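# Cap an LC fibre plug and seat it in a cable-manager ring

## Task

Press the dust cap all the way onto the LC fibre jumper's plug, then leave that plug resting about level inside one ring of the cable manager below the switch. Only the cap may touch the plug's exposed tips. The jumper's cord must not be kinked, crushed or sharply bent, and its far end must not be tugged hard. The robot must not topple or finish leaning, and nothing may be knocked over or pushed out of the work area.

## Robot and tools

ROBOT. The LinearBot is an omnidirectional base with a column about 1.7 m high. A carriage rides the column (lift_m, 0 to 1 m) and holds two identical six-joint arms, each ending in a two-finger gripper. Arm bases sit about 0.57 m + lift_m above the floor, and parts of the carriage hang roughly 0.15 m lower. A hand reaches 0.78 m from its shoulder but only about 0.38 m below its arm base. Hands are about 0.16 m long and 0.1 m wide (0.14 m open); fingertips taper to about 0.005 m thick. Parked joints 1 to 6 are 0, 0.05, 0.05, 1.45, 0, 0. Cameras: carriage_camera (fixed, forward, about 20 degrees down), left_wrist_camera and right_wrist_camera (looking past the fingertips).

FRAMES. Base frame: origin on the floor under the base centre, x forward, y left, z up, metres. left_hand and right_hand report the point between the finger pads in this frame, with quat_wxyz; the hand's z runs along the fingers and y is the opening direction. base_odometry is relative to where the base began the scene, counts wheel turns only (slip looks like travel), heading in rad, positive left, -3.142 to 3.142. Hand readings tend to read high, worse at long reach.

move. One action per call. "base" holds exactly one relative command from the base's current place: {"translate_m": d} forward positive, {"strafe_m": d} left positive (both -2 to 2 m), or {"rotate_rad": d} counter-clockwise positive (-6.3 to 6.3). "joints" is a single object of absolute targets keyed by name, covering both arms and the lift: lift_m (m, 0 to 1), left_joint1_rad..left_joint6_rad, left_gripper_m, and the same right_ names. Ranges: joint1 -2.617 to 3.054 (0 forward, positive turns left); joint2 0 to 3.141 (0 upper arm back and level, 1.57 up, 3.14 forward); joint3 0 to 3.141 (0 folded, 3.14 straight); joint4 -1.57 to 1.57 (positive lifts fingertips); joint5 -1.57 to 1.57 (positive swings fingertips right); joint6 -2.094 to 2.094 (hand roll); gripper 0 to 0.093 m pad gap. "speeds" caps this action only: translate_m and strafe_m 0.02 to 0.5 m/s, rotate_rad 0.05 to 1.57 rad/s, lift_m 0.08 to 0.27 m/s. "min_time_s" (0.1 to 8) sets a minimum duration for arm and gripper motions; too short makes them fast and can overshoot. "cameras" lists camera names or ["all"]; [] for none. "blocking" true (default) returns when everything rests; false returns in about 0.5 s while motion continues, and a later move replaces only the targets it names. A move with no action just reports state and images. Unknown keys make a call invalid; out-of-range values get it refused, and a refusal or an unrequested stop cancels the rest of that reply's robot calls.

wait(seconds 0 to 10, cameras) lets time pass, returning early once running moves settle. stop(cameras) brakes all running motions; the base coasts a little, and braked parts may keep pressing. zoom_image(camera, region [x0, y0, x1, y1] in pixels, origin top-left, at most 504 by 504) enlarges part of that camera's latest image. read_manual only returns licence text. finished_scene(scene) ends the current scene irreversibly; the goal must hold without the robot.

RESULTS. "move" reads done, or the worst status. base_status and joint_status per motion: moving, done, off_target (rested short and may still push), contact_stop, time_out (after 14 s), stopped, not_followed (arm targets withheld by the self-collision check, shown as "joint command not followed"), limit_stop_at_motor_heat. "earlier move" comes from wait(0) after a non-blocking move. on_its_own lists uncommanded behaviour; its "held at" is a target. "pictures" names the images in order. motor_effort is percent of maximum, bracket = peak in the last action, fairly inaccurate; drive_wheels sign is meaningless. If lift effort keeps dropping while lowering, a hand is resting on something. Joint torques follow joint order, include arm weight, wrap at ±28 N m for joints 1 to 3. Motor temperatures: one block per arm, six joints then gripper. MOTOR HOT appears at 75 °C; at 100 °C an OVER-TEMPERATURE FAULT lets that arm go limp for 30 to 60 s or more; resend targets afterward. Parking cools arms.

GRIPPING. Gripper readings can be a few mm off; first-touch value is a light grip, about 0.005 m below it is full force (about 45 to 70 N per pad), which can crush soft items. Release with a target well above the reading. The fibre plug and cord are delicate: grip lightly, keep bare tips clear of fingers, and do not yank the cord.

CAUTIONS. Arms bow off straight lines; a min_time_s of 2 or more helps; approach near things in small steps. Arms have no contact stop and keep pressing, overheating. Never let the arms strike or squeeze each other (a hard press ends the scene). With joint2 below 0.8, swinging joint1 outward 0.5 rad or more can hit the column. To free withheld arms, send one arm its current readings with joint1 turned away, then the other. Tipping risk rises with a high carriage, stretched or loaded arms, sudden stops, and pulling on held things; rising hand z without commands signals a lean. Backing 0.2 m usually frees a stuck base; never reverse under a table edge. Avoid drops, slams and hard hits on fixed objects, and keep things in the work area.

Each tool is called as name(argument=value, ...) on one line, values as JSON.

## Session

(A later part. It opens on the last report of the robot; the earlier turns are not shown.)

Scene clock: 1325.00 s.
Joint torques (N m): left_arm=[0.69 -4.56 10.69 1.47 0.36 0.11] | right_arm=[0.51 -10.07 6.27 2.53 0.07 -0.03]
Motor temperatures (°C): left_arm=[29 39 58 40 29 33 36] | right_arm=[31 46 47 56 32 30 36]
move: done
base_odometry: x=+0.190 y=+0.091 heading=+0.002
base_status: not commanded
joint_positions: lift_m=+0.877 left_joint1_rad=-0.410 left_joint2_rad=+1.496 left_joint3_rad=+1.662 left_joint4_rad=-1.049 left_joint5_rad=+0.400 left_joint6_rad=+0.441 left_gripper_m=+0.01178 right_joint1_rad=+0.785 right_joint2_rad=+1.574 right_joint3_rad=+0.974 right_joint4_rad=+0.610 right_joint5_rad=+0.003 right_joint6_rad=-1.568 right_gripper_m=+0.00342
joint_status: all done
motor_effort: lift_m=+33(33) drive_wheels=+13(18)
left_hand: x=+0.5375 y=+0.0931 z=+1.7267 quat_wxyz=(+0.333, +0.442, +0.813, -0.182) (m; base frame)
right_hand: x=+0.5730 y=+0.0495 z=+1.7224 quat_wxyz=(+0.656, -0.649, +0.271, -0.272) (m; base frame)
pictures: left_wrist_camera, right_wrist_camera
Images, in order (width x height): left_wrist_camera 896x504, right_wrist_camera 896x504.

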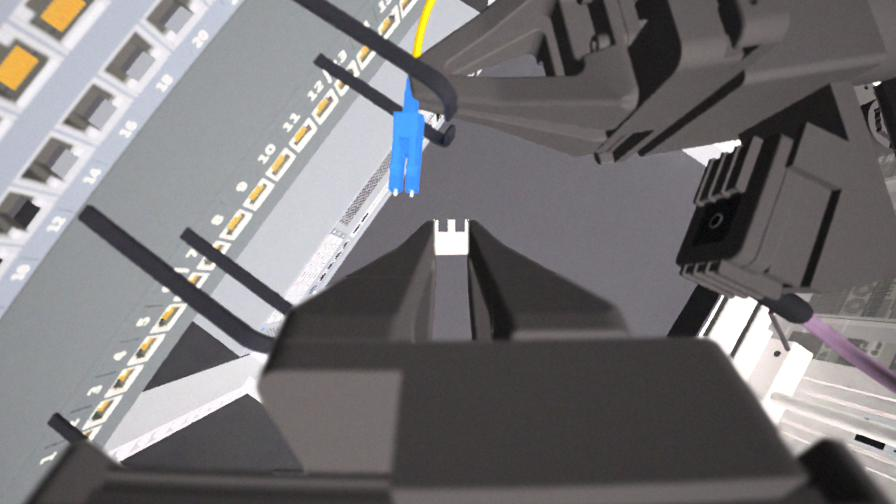

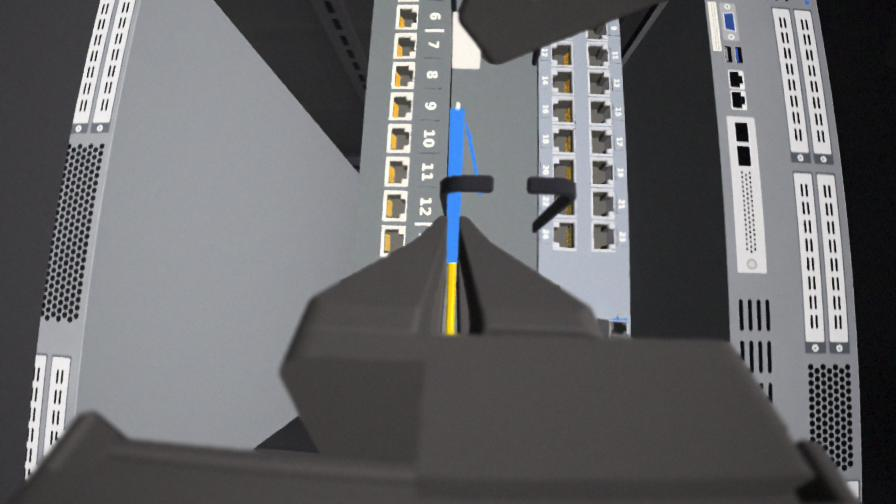

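move(joints={"left_joint1_rad": -0.338, "left_joint2_rad": 1.605, "left_joint3_rad": 1.813, "left_joint4_rad": -1.139, "left_joint5_rad": 0.479, "left_joint6_rad": 0.568}, min_time_s=1.5, cameras=["left_wrist_camera", "right_wrist_camera"])

zoom_image(camera="left_wrist_camera", region=[370, 120, 530, 290])

zoom_image(camera="right_wrist_camera", region=[400, 0, 540, 130])

Scene clock: 1369.60 s.
Joint torques (N m): left_arm=[0.68 -5.2 10.47 1.35 0.41 0.12] | right_arm=[0.5 -10.09 6.27 2.52 0.07 -0.04]
Motor temperatures (°C): left_arm=[29 40 64 39 29 33 36] | right_arm=[31 46 46 56 32 30 36]
move: done
base_odometry: x=+0.190 y=+0.091 heading=+0.002
base_status: not commanded
joint_positions: lift_m=+0.877 left_joint1_rad=-0.346 left_joint2_rad=+1.592 left_joint3_rad=+1.777 left_joint4_rad=-1.130 left_joint5_rad=+0.465 left_joint6_rad=+0.556 left_gripper_m=+0.01178 right_joint1_rad=+0.785 right_joint2_rad=+1.574 right_joint3_rad=+0.974 right_joint4_rad=+0.610 right_joint5_rad=+0.003 right_joint6_rad=-1.568 right_gripper_m=+0.00342
joint_status: all done
motor_effort: lift_m=+33(33) drive_wheels=+11(16)
left_hand: x=+0.5556 y=+0.1014 z=+1.7264 quat_wxyz=(+0.321, +0.467, +0.803, -0.186) (m; base frame)
right_hand: x=+0.5730 y=+0.0495 z=+1.7224 quat_wxyz=(+0.656, -0.649, +0.271, -0.272) (m; base frame)
pictures: left_wrist_camera, right_wrist_camera
Images, in order (width x height): left_wrist_camera 896x504, right_wrist_camera 896x504.

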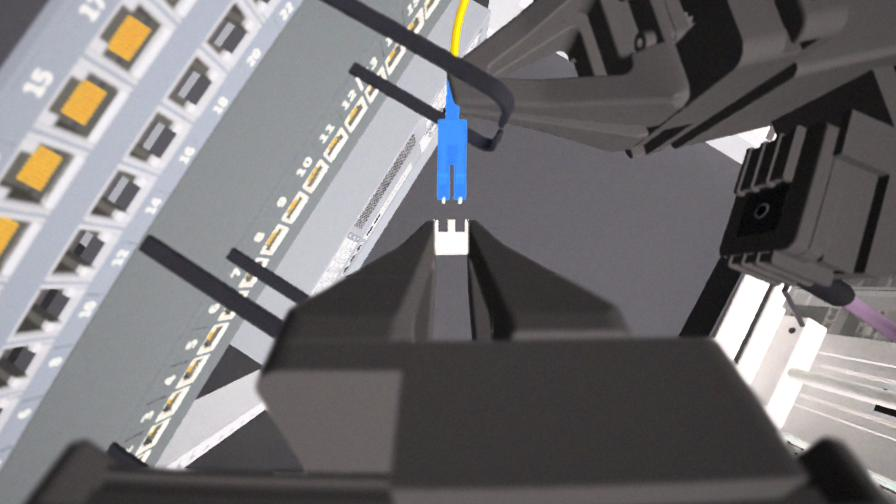

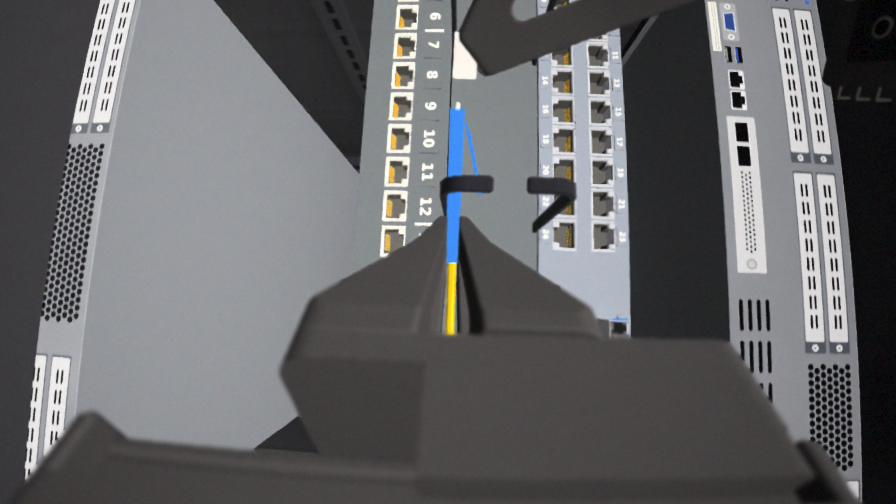

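Scaled by 2.965 from the camera's 896x504 image, which has a finer 1280x720 frame.

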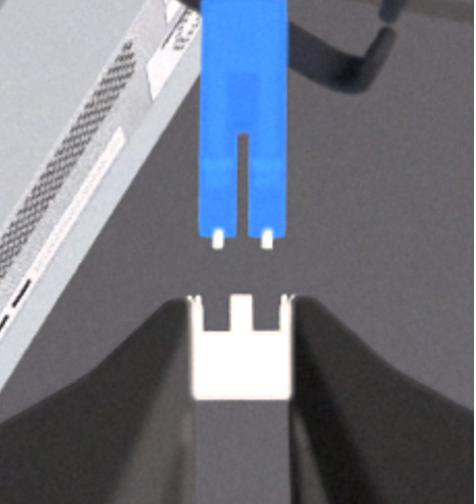

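Scaled by 3.600 from the camera's 896x504 image, which has a finer 1280x720 frame.

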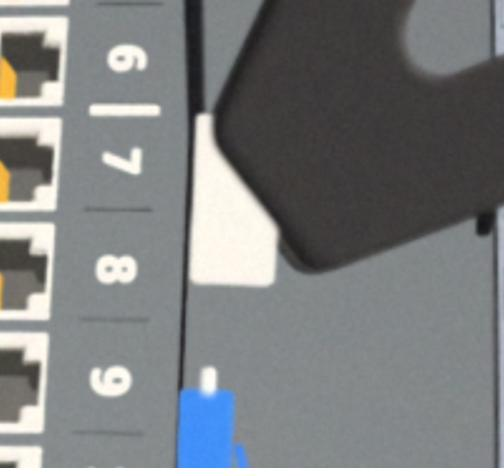

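move(joints={"left_joint3_rad": 1.757}, cameras=["left_wrist_camera", "right_wrist_camera"])

zoom_image(camera="right_wrist_camera", region=[400, 0, 540, 130])

Scene clock: 1399.83 s.
Joint torques (N m): left_arm=[0.69 -5.2 5.56 1.35 0.42 0.12] | right_arm=[0.49 -10.09 6.24 2.52 0.07 -0.03]
Motor temperatures (°C): left_arm=[29 40 61 40 29 33 36] | right_arm=[31 47 46 56 31 30 36]
move: done
base_odometry: x=+0.190 y=+0.091 heading=+0.002
base_status: not commanded
joint_positions: lift_m=+0.877 left_joint1_rad=-0.346 left_joint2_rad=+1.592 left_joint3_rad=+1.777 left_joint4_rad=-1.130 left_joint5_rad=+0.465 left_joint6_rad=+0.556 left_gripper_m=+0.01178 right_joint1_rad=+0.785 right_joint2_rad=+1.574 right_joint3_rad=+0.974 right_joint4_rad=+0.610 right_joint5_rad=+0.003 right_joint6_rad=-1.568 right_gripper_m=+0.00342
joint_status: all done
motor_effort: lift_m=+33(33) drive_wheels=+12(15)
left_hand: x=+0.5555 y=+0.1014 z=+1.7264 quat_wxyz=(+0.320, +0.467, +0.802, -0.187) (m; base frame)
right_hand: x=+0.5730 y=+0.0495 z=+1.7224 quat_wxyz=(+0.656, -0.649, +0.271, -0.272) (m; base frame)
pictures: left_wrist_camera, right_wrist_camera
Images, in order (width x height): left_wrist_camera 896x504, right_wrist_camera 896x504.

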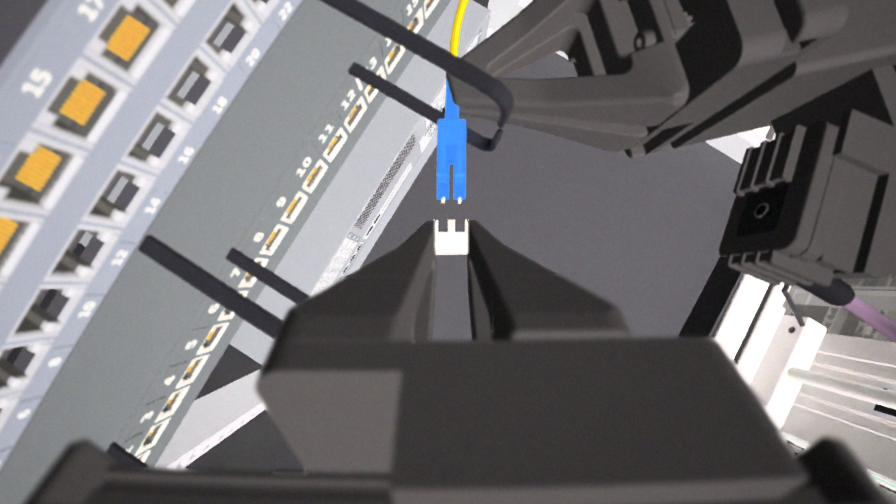

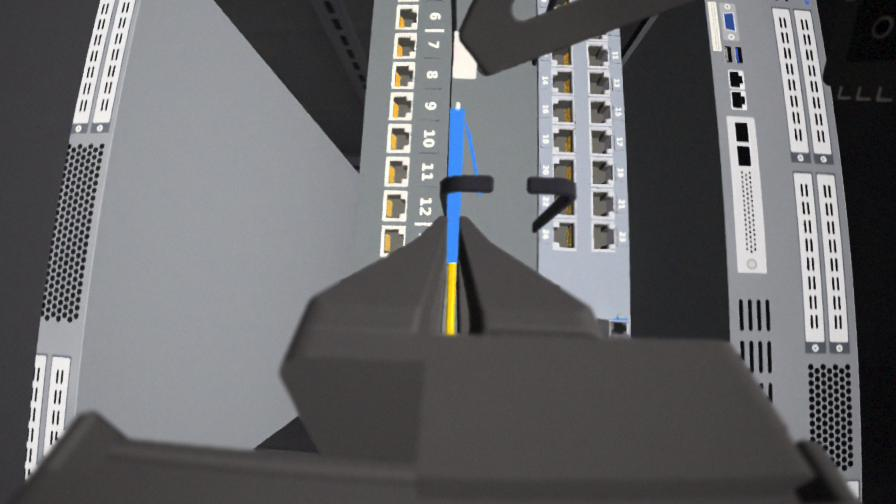

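Scaled by 3.600 from the camera's 896x504 image, which has a finer 1280x720 frame.

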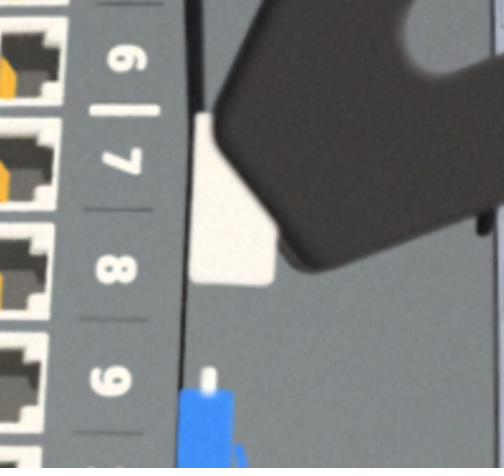

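move(joints={"left_joint3_rad": 1.752}, cameras=["right_wrist_camera"])

zoom_image(camera="right_wrist_camera", region=[400, 0, 540, 130])

Scene clock: 1407.40 s.
Joint torques (N m): left_arm=[0.72 -5.2 5.98 1.35 0.41 0.12] | right_arm=[0.49 -10.09 6.26 2.51 0.07 -0.04]
Motor temperatures (°C): left_arm=[29 40 59 40 29 33 36] | right_arm=[31 47 46 56 31 30 36]
move: done
base_odometry: x=+0.190 y=+0.091 heading=+0.002
base_status: not commanded
joint_positions: lift_m=+0.877 left_joint1_rad=-0.346 left_joint2_rad=+1.592 left_joint3_rad=+1.767 left_joint4_rad=-1.132 left_joint5_rad=+0.465 left_joint6_rad=+0.556 left_gripper_m=+0.01178 right_joint1_rad=+0.785 right_joint2_rad=+1.574 right_joint3_rad=+0.974 right_joint4_rad=+0.610 right_joint5_rad=+0.003 right_joint6_rad=-1.568 right_gripper_m=+0.00342
joint_status: all done
motor_effort: lift_m=+33(33) drive_wheels=+10(14)
left_hand: x=+0.5544 y=+0.1017 z=+1.7226 quat_wxyz=(+0.315, +0.467, +0.805, -0.188) (m; base frame)
right_hand: x=+0.5730 y=+0.0495 z=+1.7224 quat_wxyz=(+0.656, -0.649, +0.271, -0.272) (m; base frame)
pictures: right_wrist_camera
Images, in order (width x height): right_wrist_camera 896x504.

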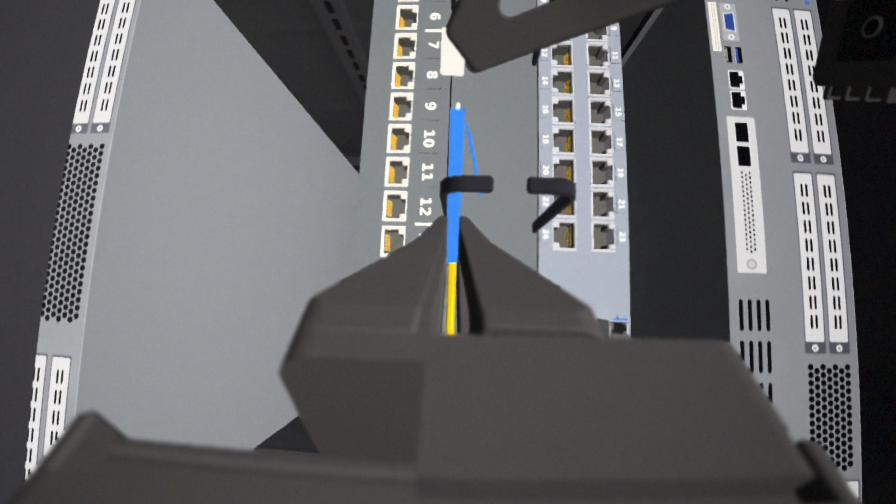

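Scaled by 3.600 from the camera's 896x504 image, which has a finer 1280x720 frame.

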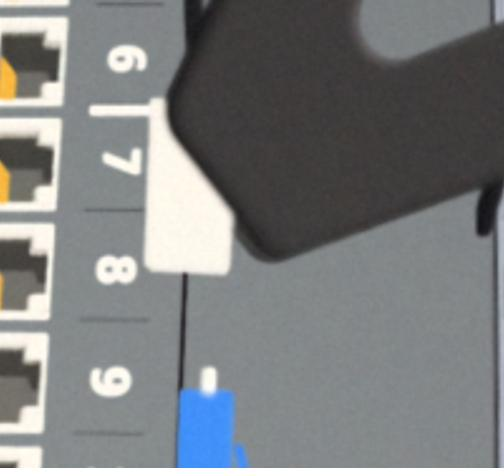

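move(joints={"left_joint3_rad": 1.83}, cameras=[])

move(joints={"left_joint3_rad": 1.757}, cameras=["left_wrist_camera", "right_wrist_camera"])

zoom_image(camera="right_wrist_camera", region=[400, 0, 540, 130])

zoom_image(camera="left_wrist_camera", region=[370, 120, 530, 290])

Scene clock: 1422.40 s.
Joint torques (N m): left_arm=[0.68 -5.38 10.18 1.42 0.41 0.12] | right_arm=[0.49 -10.1 6.27 2.52 0.06 -0.03]
Motor temperatures (°C): left_arm=[29 40 58 40 29 33 36] | right_arm=[31 47 46 56 31 30 36]
move: done
base_odometry: x=+0.190 y=+0.091 heading=+0.002
base_status: not commanded
joint_positions: lift_m=+0.877 left_joint1_rad=-0.346 left_joint2_rad=+1.595 left_joint3_rad=+1.797 left_joint4_rad=-1.135 left_joint5_rad=+0.466 left_joint6_rad=+0.557 left_gripper_m=+0.01178 right_joint1_rad=+0.785 right_joint2_rad=+1.574 right_joint3_rad=+0.974 right_joint4_rad=+0.610 right_joint5_rad=+0.003 right_joint6_rad=-1.568 right_gripper_m=+0.00342
joint_status: all done
motor_effort: lift_m=+33(33) drive_wheels=+11(15)
left_hand: x=+0.5566 y=+0.1009 z=+1.7324 quat_wxyz=(+0.327, +0.468, +0.800, -0.186) (m; base frame)
right_hand: x=+0.5730 y=+0.0495 z=+1.7224 quat_wxyz=(+0.656, -0.649, +0.271, -0.272) (m; base frame)
pictures: none
No camera images: "cameras" was empty.

Scene clock: 1423.07 s.
Joint torques (N m): left_arm=[0.7 -5.41 6.05 1.39 0.4 0.12] | right_arm=[0.49 -10.06 6.24 2.52 0.06 -0.04]
Motor temperatures (°C): left_arm=[29 40 58 40 29 33 36] | right_arm=[31 47 46 56 31 30 36]
move: done
base_odometry: x=+0.190 y=+0.091 heading=+0.002
base_status: not commanded
joint_positions: lift_m=+0.877 left_joint1_rad=-0.346 left_joint2_rad=+1.595 left_joint3_rad=+1.771 left_joint4_rad=-1.136 left_joint5_rad=+0.467 left_joint6_rad=+0.557 left_gripper_m=+0.01178 right_joint1_rad=+0.785 right_joint2_rad=+1.574 right_joint3_rad=+0.974 right_joint4_rad=+0.610 right_joint5_rad=+0.003 right_joint6_rad=-1.568 right_gripper_m=+0.00342
joint_status: all done
motor_effort: lift_m=+33(33) drive_wheels=+9(14)
left_hand: x=+0.5544 y=+0.1015 z=+1.7228 quat_wxyz=(+0.314, +0.467, +0.805, -0.188) (m; base frame)
right_hand: x=+0.5730 y=+0.0495 z=+1.7224 quat_wxyz=(+0.656, -0.649, +0.271, -0.272) (m; base frame)
pictures: left_wrist_camera, right_wrist_camera
Images, in order (width x height): left_wrist_camera 896x504, right_wrist_camera 896x504.

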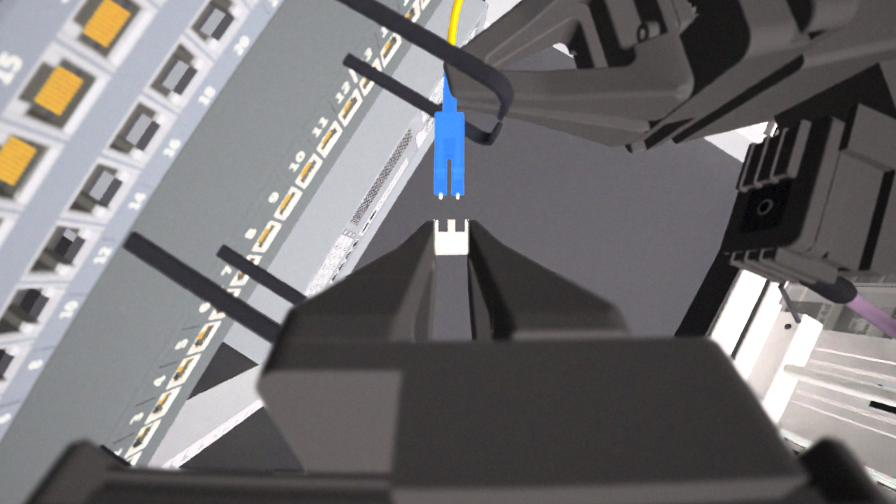

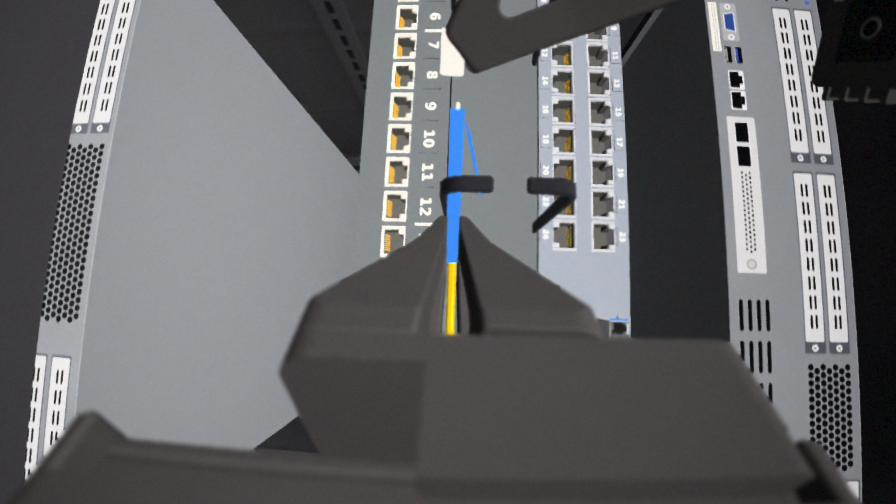

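Scaled by 3.600 from the camera's 896x504 image, which has a finer 1280x720 frame.

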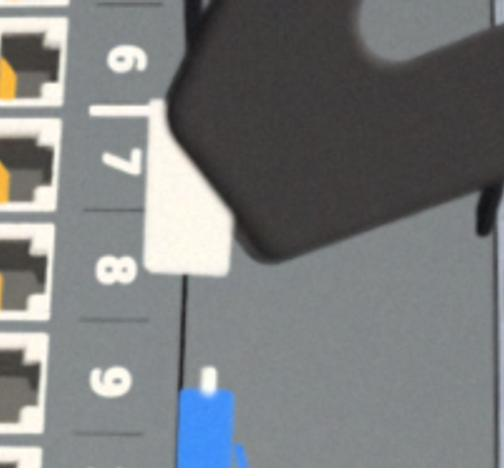

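Scaled by 2.965 from the camera's 896x504 image, which has a finer 1280x720 frame.

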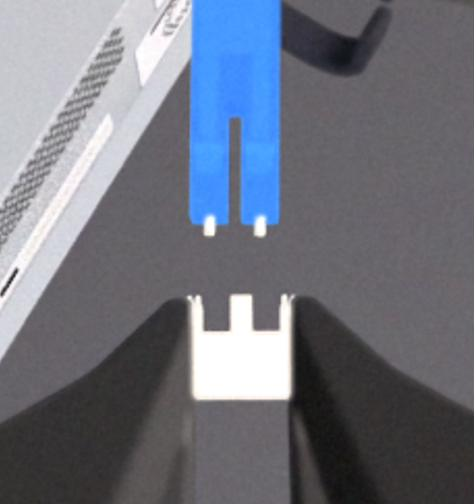

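move(joints={"left_joint3_rad": 1.83}, cameras=[])

move(joints={"left_joint3_rad": 1.763}, cameras=["left_wrist_camera", "right_wrist_camera"])

zoom_image(camera="right_wrist_camera", region=[400, 0, 540, 130])

zoom_image(camera="left_wrist_camera", region=[370, 120, 530, 290])

Scene clock: 1429.57 s.
Joint torques (N m): left_arm=[0.7 -5.37 10.22 1.43 0.39 0.12] | right_arm=[0.5 -10.1 6.24 2.52 0.07 -0.03]
Motor temperatures (°C): left_arm=[29 40 57 40 29 33 36] | right_arm=[31 47 46 56 31 30 36]
move: done
base_odometry: x=+0.190 y=+0.091 heading=+0.002
base_status: not commanded
joint_positions: lift_m=+0.877 left_joint1_rad=-0.346 left_joint2_rad=+1.595 left_joint3_rad=+1.797 left_joint4_rad=-1.137 left_joint5_rad=+0.467 left_joint6_rad=+0.557 left_gripper_m=+0.01178 right_joint1_rad=+0.785 right_joint2_rad=+1.574 right_joint3_rad=+0.974 right_joint4_rad=+0.610 right_joint5_rad=+0.003 right_joint6_rad=-1.568 right_gripper_m=+0.00342
joint_status: all done
motor_effort: lift_m=+33(33) drive_wheels=+12(16)
left_hand: x=+0.5561 y=+0.1009 z=+1.7320 quat_wxyz=(+0.326, +0.468, +0.800, -0.186) (m; base frame)
right_hand: x=+0.5730 y=+0.0495 z=+1.7224 quat_wxyz=(+0.656, -0.649, +0.271, -0.272) (m; base frame)
pictures: none
No camera images: "cameras" was empty.

Scene clock: 1430.20 s.
Joint torques (N m): left_arm=[0.7 -5.44 6.05 1.4 0.39 0.12] | right_arm=[0.5 -10.11 6.27 2.52 0.06 -0.03]
Motor temperatures (°C): left_arm=[29 40 57 39 29 33 36] | right_arm=[31 47 46 56 31 30 36]
move: done
base_odometry: x=+0.190 y=+0.091 heading=+0.002
base_status: not commanded
joint_positions: lift_m=+0.877 left_joint1_rad=-0.346 left_joint2_rad=+1.595 left_joint3_rad=+1.778 left_joint4_rad=-1.137 left_joint5_rad=+0.467 left_joint6_rad=+0.557 left_gripper_m=+0.01178 right_joint1_rad=+0.785 right_joint2_rad=+1.574 right_joint3_rad=+0.974 right_joint4_rad=+0.610 right_joint5_rad=+0.003 right_joint6_rad=-1.568 right_gripper_m=+0.00342
joint_status: all done
motor_effort: lift_m=+33(33) drive_wheels=+12(14)
left_hand: x=+0.5547 y=+0.1014 z=+1.7250 quat_wxyz=(+0.317, +0.467, +0.804, -0.188) (m; base frame)
right_hand: x=+0.5730 y=+0.0495 z=+1.7224 quat_wxyz=(+0.656, -0.649, +0.271, -0.272) (m; base frame)
pictures: left_wrist_camera, right_wrist_camera
Images, in order (width x height): left_wrist_camera 896x504, right_wrist_camera 896x504.

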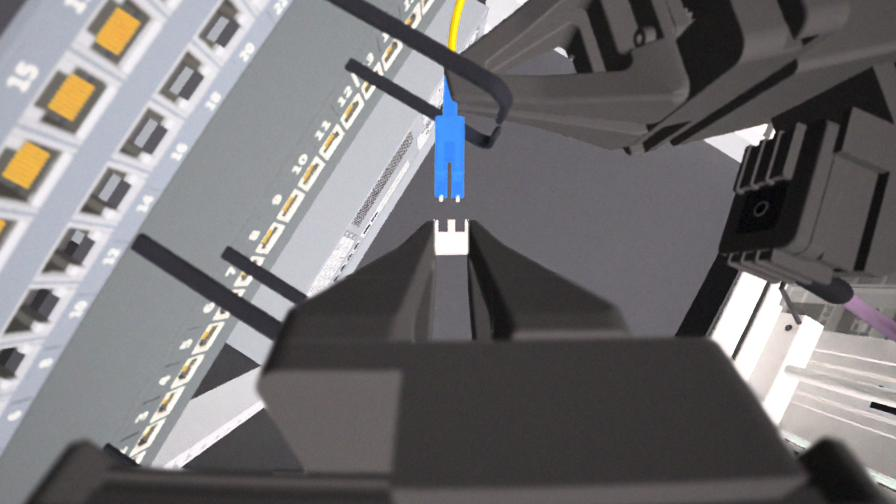

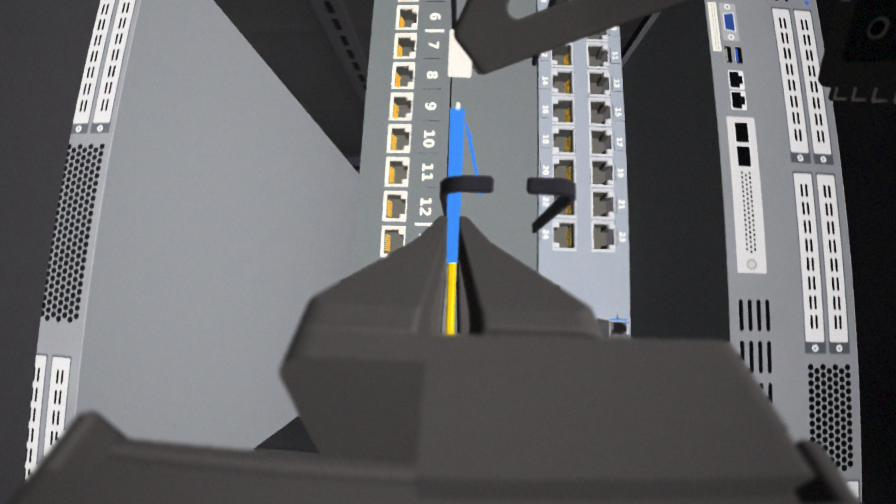

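Scaled by 3.600 from the camera's 896x504 image, which has a finer 1280x720 frame.

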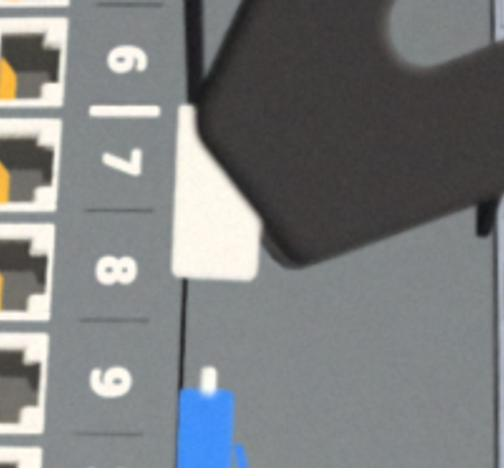

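Scaled by 2.965 from the camera's 896x504 image, which has a finer 1280x720 frame.

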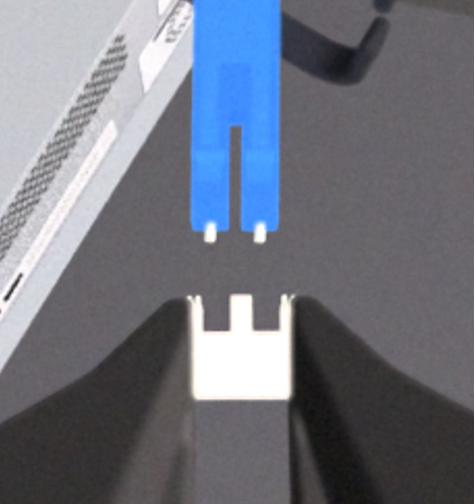

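move(joints={"left_joint5_rad": 0.449}, cameras=["left_wrist_camera"])

zoom_image(camera="left_wrist_camera", region=[370, 120, 530, 290])

Scene clock: 1442.07 s.
Joint torques (N m): left_arm=[0.72 -5.42 6.02 1.41 0.17 0.12] | right_arm=[0.5 -10.07 6.24 2.52 0.07 -0.03]
Motor temperatures (°C): left_arm=[29 41 56 39 29 33 36] | right_arm=[31 47 46 56 31 30 36]
move: done
base_odometry: x=+0.190 y=+0.091 heading=+0.002
base_status: not commanded
joint_positions: lift_m=+0.877 left_joint1_rad=-0.346 left_joint2_rad=+1.595 left_joint3_rad=+1.778 left_joint4_rad=-1.137 left_joint5_rad=+0.463 left_joint6_rad=+0.557 left_gripper_m=+0.01178 right_joint1_rad=+0.785 right_joint2_rad=+1.574 right_joint3_rad=+0.974 right_joint4_rad=+0.610 right_joint5_rad=+0.003 right_joint6_rad=-1.568 right_gripper_m=+0.00342
joint_status: all done
motor_effort: lift_m=+33(33) drive_wheels=+12(15)
left_hand: x=+0.5550 y=+0.1019 z=+1.7248 quat_wxyz=(+0.317, +0.467, +0.804, -0.186) (m; base frame)
right_hand: x=+0.5730 y=+0.0495 z=+1.7224 quat_wxyz=(+0.656, -0.649, +0.271, -0.272) (m; base frame)
pictures: left_wrist_camera
Images, in order (width x height): left_wrist_camera 896x504.

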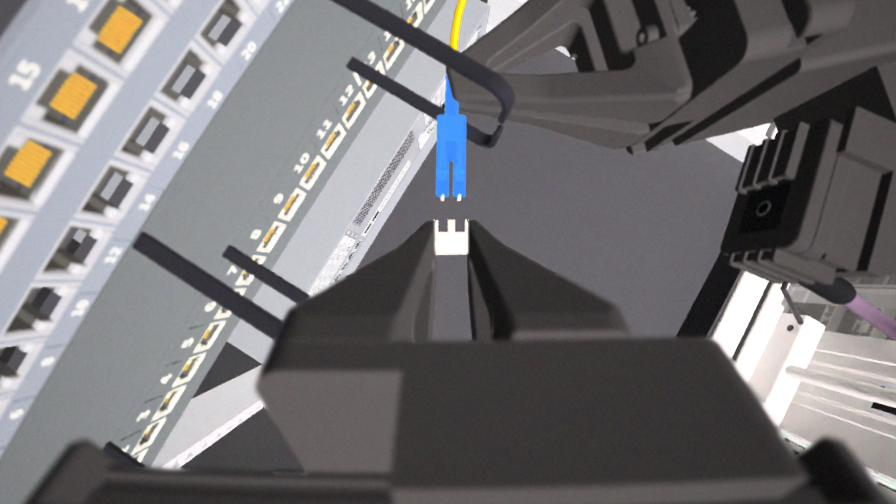

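Scaled by 2.965 from the camera's 896x504 image, which has a finer 1280x720 frame.

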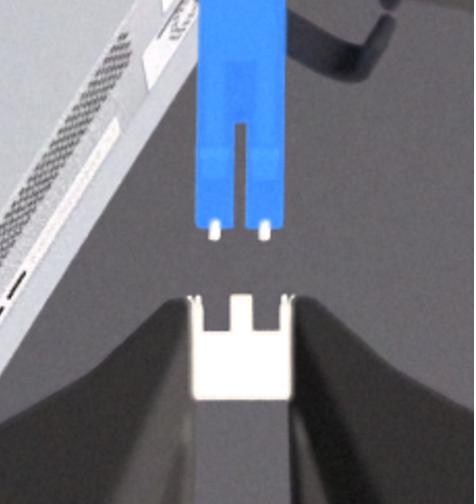

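move(joints={"left_joint1_rad": -0.353, "left_joint3_rad": 1.808, "left_joint4_rad": -1.125, "left_joint6_rad": 0.547}, cameras=["left_wrist_camera", "right_wrist_camera"])

zoom_image(camera="right_wrist_camera", region=[400, 0, 540, 130])

zoom_image(camera="left_wrist_camera", region=[370, 120, 530, 290])

Scene clock: 1466.17 s.
Joint torques (N m): left_arm=[-0.54 -5.44 9.99 1.57 0.15 -0.08] | right_arm=[0.5 -10.07 6.24 2.52 0.07 -0.04]
Motor temperatures (°C): left_arm=[29 41 54 39 29 33 36] | right_arm=[31 47 46 56 31 30 36]
move: done
base_odometry: x=+0.190 y=+0.091 heading=+0.002
base_status: not commanded
joint_positions: lift_m=+0.877 left_joint1_rad=-0.346 left_joint2_rad=+1.595 left_joint3_rad=+1.778 left_joint4_rad=-1.137 left_joint5_rad=+0.462 left_joint6_rad=+0.557 left_gripper_m=+0.01178 right_joint1_rad=+0.785 right_joint2_rad=+1.574 right_joint3_rad=+0.974 right_joint4_rad=+0.610 right_joint5_rad=+0.003 right_joint6_rad=-1.568 right_gripper_m=+0.00342
joint_status: all done
motor_effort: lift_m=+33(33) drive_wheels=+13(15)
left_hand: x=+0.5551 y=+0.1020 z=+1.7248 quat_wxyz=(+0.317, +0.467, +0.804, -0.186) (m; base frame)
right_hand: x=+0.5730 y=+0.0495 z=+1.7224 quat_wxyz=(+0.656, -0.649, +0.271, -0.272) (m; base frame)
pictures: left_wrist_camera, right_wrist_camera
Images, in order (width x height): left_wrist_camera 896x504, right_wrist_camera 896x504.

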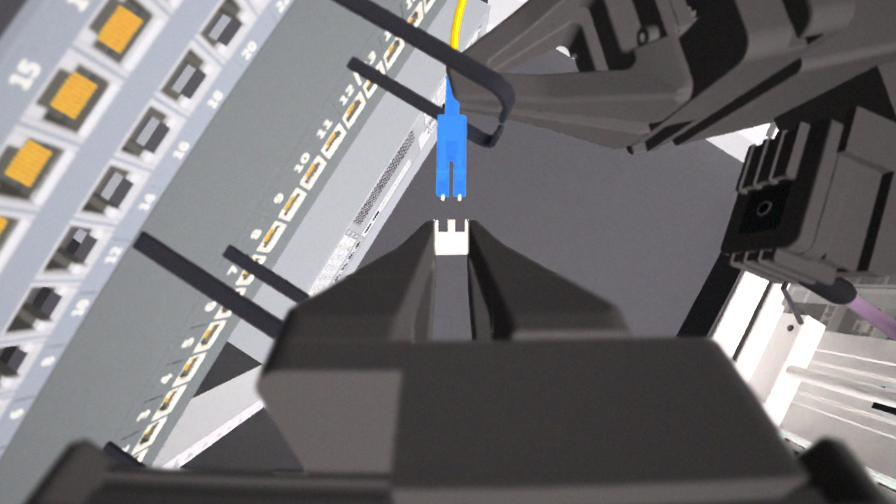

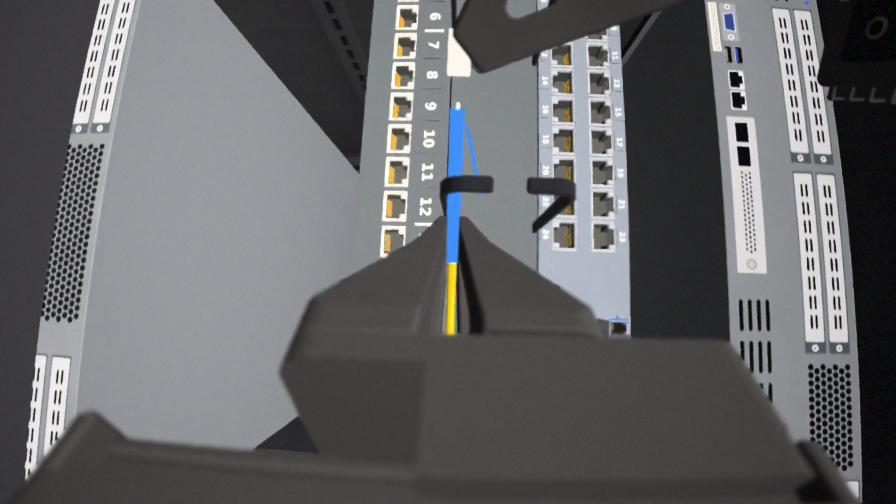

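Scaled by 3.600 from the camera's 896x504 image, which has a finer 1280x720 frame.

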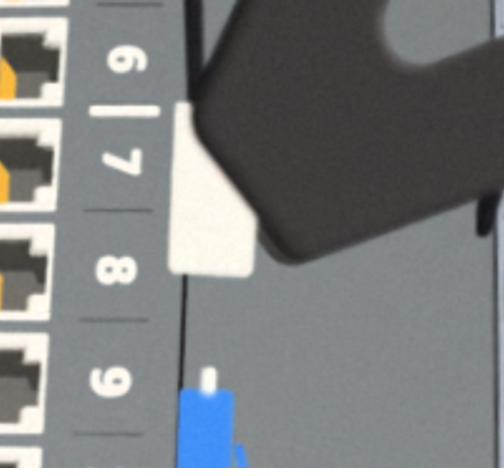

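Scaled by 2.965 from the camera's 896x504 image, which has a finer 1280x720 frame.

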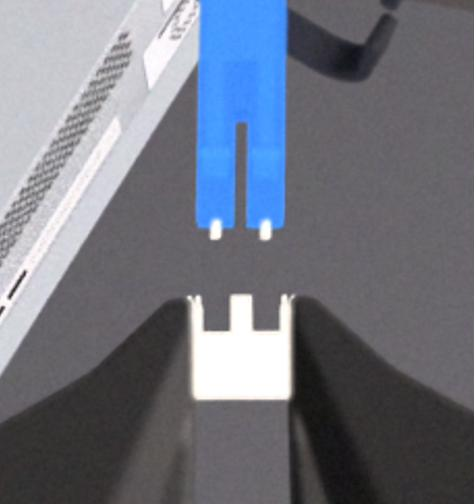

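move(joints={"left_joint1_rad": -0.3644, "left_joint2_rad": 1.62, "left_joint3_rad": 1.828, "left_joint4_rad": -1.1186, "left_joint5_rad": 0.4428, "left_joint6_rad": 0.5366}, min_time_s=2, cameras=["left_wrist_camera", "right_wrist_camera"])

zoom_image(camera="right_wrist_camera", region=[400, 0, 540, 130])

zoom_image(camera="left_wrist_camera", region=[370, 120, 530, 290])

Scene clock: 1477.63 s.
Joint torques (N m): left_arm=[-0.62 -5.3 10.5 1.6 0.16 -0.1] | right_arm=[0.49 -10.09 6.24 2.52 0.06 -0.03]
Motor temperatures (°C): left_arm=[29 41 55 39 29 33 36] | right_arm=[31 47 46 56 31 30 36]
move: done
base_odometry: x=+0.190 y=+0.091 heading=+0.002
base_status: not commanded
joint_positions: lift_m=+0.877 left_joint1_rad=-0.357 left_joint2_rad=+1.607 left_joint3_rad=+1.792 left_joint4_rad=-1.134 left_joint5_rad=+0.456 left_joint6_rad=+0.548 left_gripper_m=+0.01178 right_joint1_rad=+0.785 right_joint2_rad=+1.574 right_joint3_rad=+0.974 right_joint4_rad=+0.610 right_joint5_rad=+0.003 right_joint6_rad=-1.568 right_gripper_m=+0.00342
joint_status: all done
motor_effort: lift_m=+33(33) drive_wheels=+12(16)
left_hand: x=+0.5573 y=+0.0978 z=+1.7254 quat_wxyz=(+0.317, +0.467, +0.804, -0.186) (m; base frame)
right_hand: x=+0.5730 y=+0.0495 z=+1.7224 quat_wxyz=(+0.656, -0.649, +0.271, -0.272) (m; base frame)
pictures: left_wrist_camera, right_wrist_camera
Images, in order (width x height): left_wrist_camera 896x504, right_wrist_camera 896x504.

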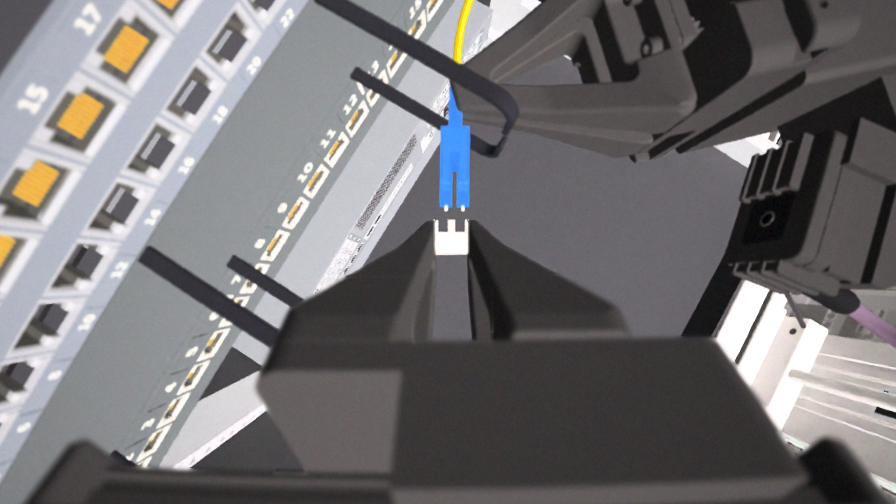

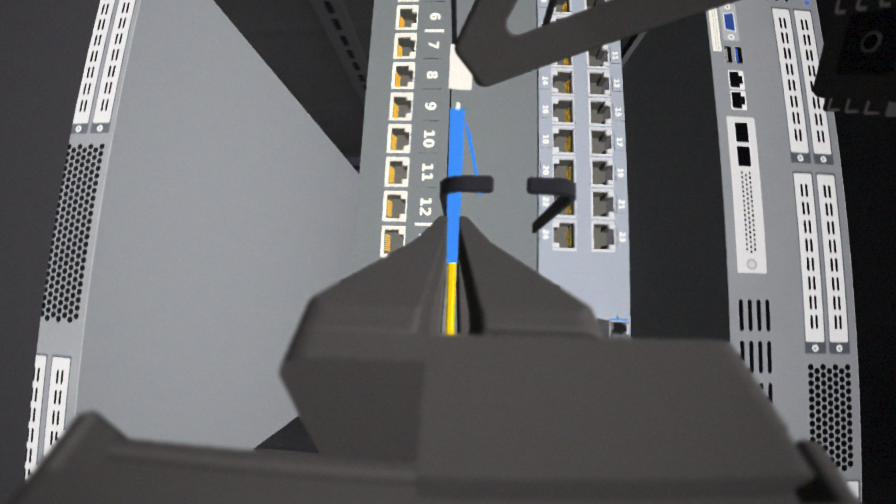

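Scaled by 3.600 from the camera's 896x504 image, which has a finer 1280x720 frame.

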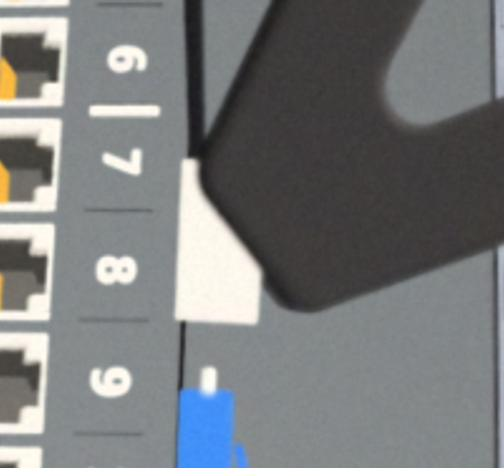

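Scaled by 2.965 from the camera's 896x504 image, which has a finer 1280x720 frame.

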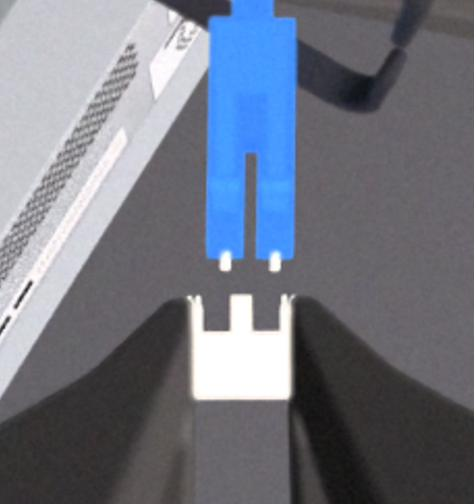

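move(joints={"left_joint5_rad": 0.476}, cameras=["left_wrist_camera"])

zoom_image(camera="left_wrist_camera", region=[370, 120, 530, 290])

Scene clock: 1498.80 s.
Joint torques (N m): left_arm=[-0.59 -5.29 10.51 1.59 0.4 -0.09] | right_arm=[0.5 -10.09 6.26 2.53 0.07 -0.04]
Motor temperatures (°C): left_arm=[29 41 60 40 29 33 36] | right_arm=[31 48 46 56 31 30 36]
move: done
base_odometry: x=+0.190 y=+0.091 heading=+0.002
base_status: not commanded
joint_positions: lift_m=+0.877 left_joint1_rad=-0.357 left_joint2_rad=+1.607 left_joint3_rad=+1.792 left_joint4_rad=-1.134 left_joint5_rad=+0.462 left_joint6_rad=+0.548 left_gripper_m=+0.01178 right_joint1_rad=+0.785 right_joint2_rad=+1.574 right_joint3_rad=+0.974 right_joint4_rad=+0.610 right_joint5_rad=+0.003 right_joint6_rad=-1.568 right_gripper_m=+0.00342
joint_status: all done
motor_effort: lift_m=+33(33) drive_wheels=+12(15)
left_hand: x=+0.5567 y=+0.0971 z=+1.7258 quat_wxyz=(+0.317, +0.468, +0.803, -0.188) (m; base frame)
right_hand: x=+0.5730 y=+0.0495 z=+1.7224 quat_wxyz=(+0.656, -0.649, +0.271, -0.272) (m; base frame)
pictures: left_wrist_camera
Images, in order (width x height): left_wrist_camera 896x504.

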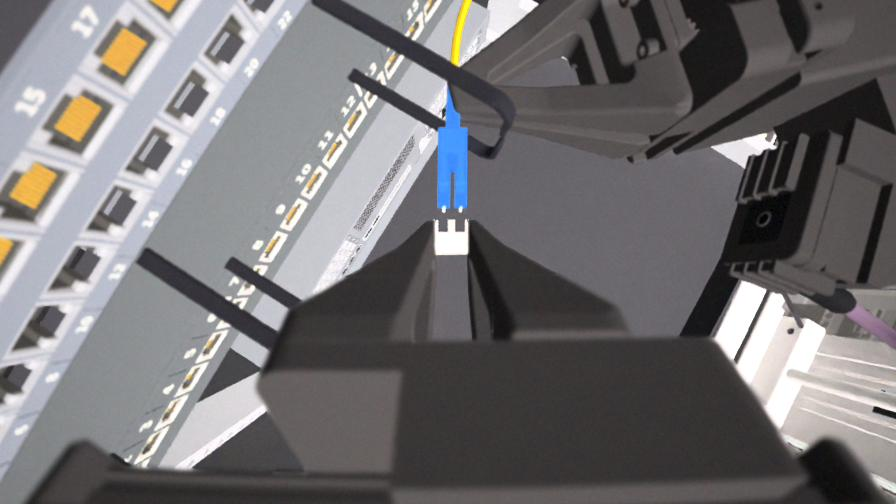

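Scaled by 2.965 from the camera's 896x504 image, which has a finer 1280x720 frame.

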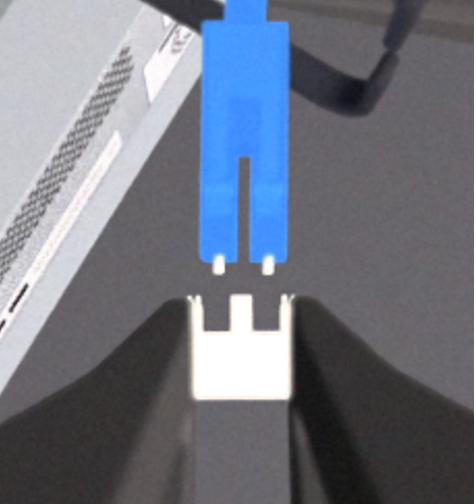

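move(joints={"left_joint1_rad": -0.3707, "left_joint2_rad": 1.6285, "left_joint3_rad": 1.8345, "left_joint4_rad": -1.116, "left_joint6_rad": 0.531}, min_time_s=1.5, cameras=["left_wrist_camera", "right_wrist_camera"])

zoom_image(camera="right_wrist_camera", region=[400, 0, 540, 130])

zoom_image(camera="left_wrist_camera", region=[370, 120, 530, 290])

Scene clock: 1508.67 s.
Joint torques (N m): left_arm=[-0.7 -5.37 10.65 1.6 0.4 -0.1] | right_arm=[0.51 -10.09 6.26 2.52 0.07 -0.03]
Motor temperatures (°C): left_arm=[29 41 62 40 29 33 36] | right_arm=[31 48 46 57 31 30 36]
move: done
base_odometry: x=+0.190 y=+0.091 heading=+0.002
base_status: not commanded
joint_positions: lift_m=+0.877 left_joint1_rad=-0.361 left_joint2_rad=+1.615 left_joint3_rad=+1.796 left_joint4_rad=-1.131 left_joint5_rad=+0.462 left_joint6_rad=+0.542 left_gripper_m=+0.01178 right_joint1_rad=+0.785 right_joint2_rad=+1.574 right_joint3_rad=+0.974 right_joint4_rad=+0.610 right_joint5_rad=+0.003 right_joint6_rad=-1.568 right_gripper_m=+0.00342
joint_status: all done
motor_effort: lift_m=+33(33) drive_wheels=+11(17)
left_hand: x=+0.5579 y=+0.0946 z=+1.7247 quat_wxyz=(+0.316, +0.468, +0.803, -0.190) (m; base frame)
right_hand: x=+0.5730 y=+0.0495 z=+1.7224 quat_wxyz=(+0.656, -0.649, +0.271, -0.272) (m; base frame)
pictures: left_wrist_camera, right_wrist_camera
Images, in order (width x height): left_wrist_camera 896x504, right_wrist_camera 896x504.

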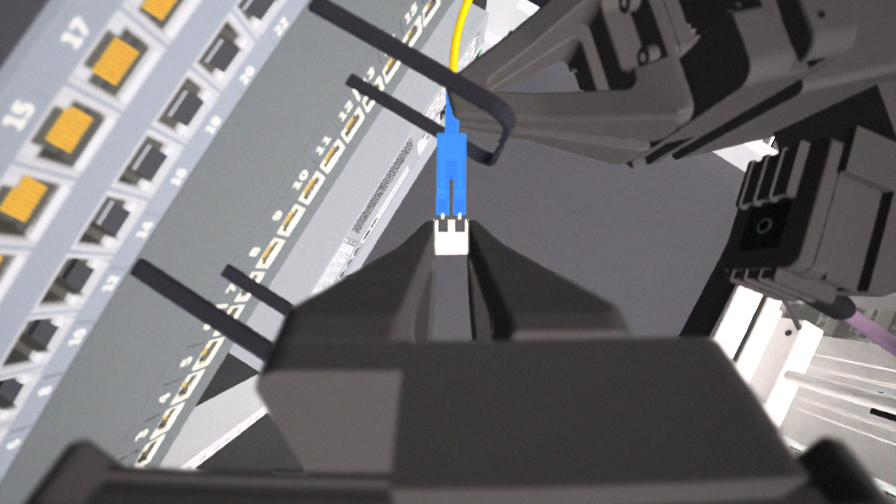

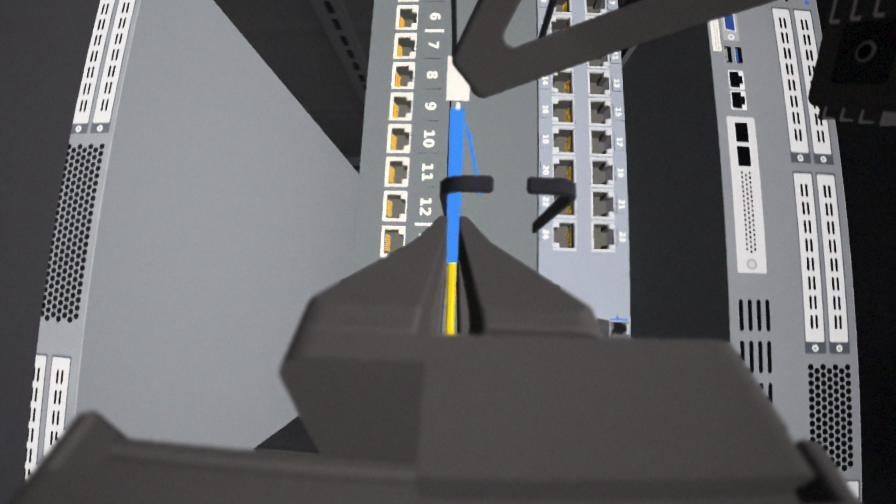

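Scaled by 3.600 from the camera's 896x504 image, which has a finer 1280x720 frame.

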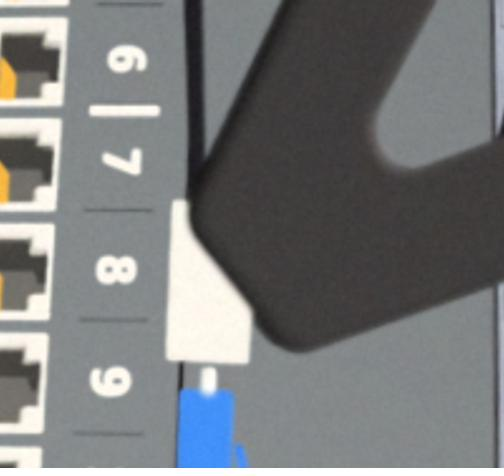

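Scaled by 2.965 from the camera's 896x504 image, which has a finer 1280x720 frame.

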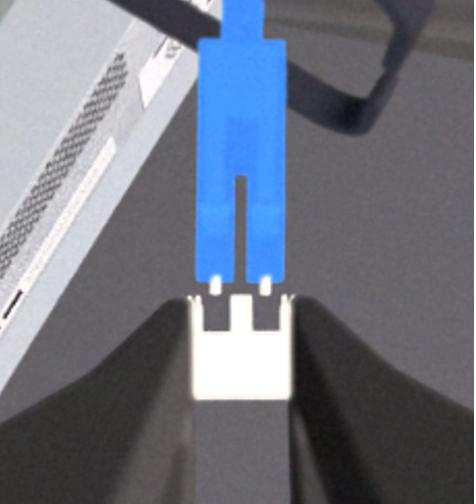

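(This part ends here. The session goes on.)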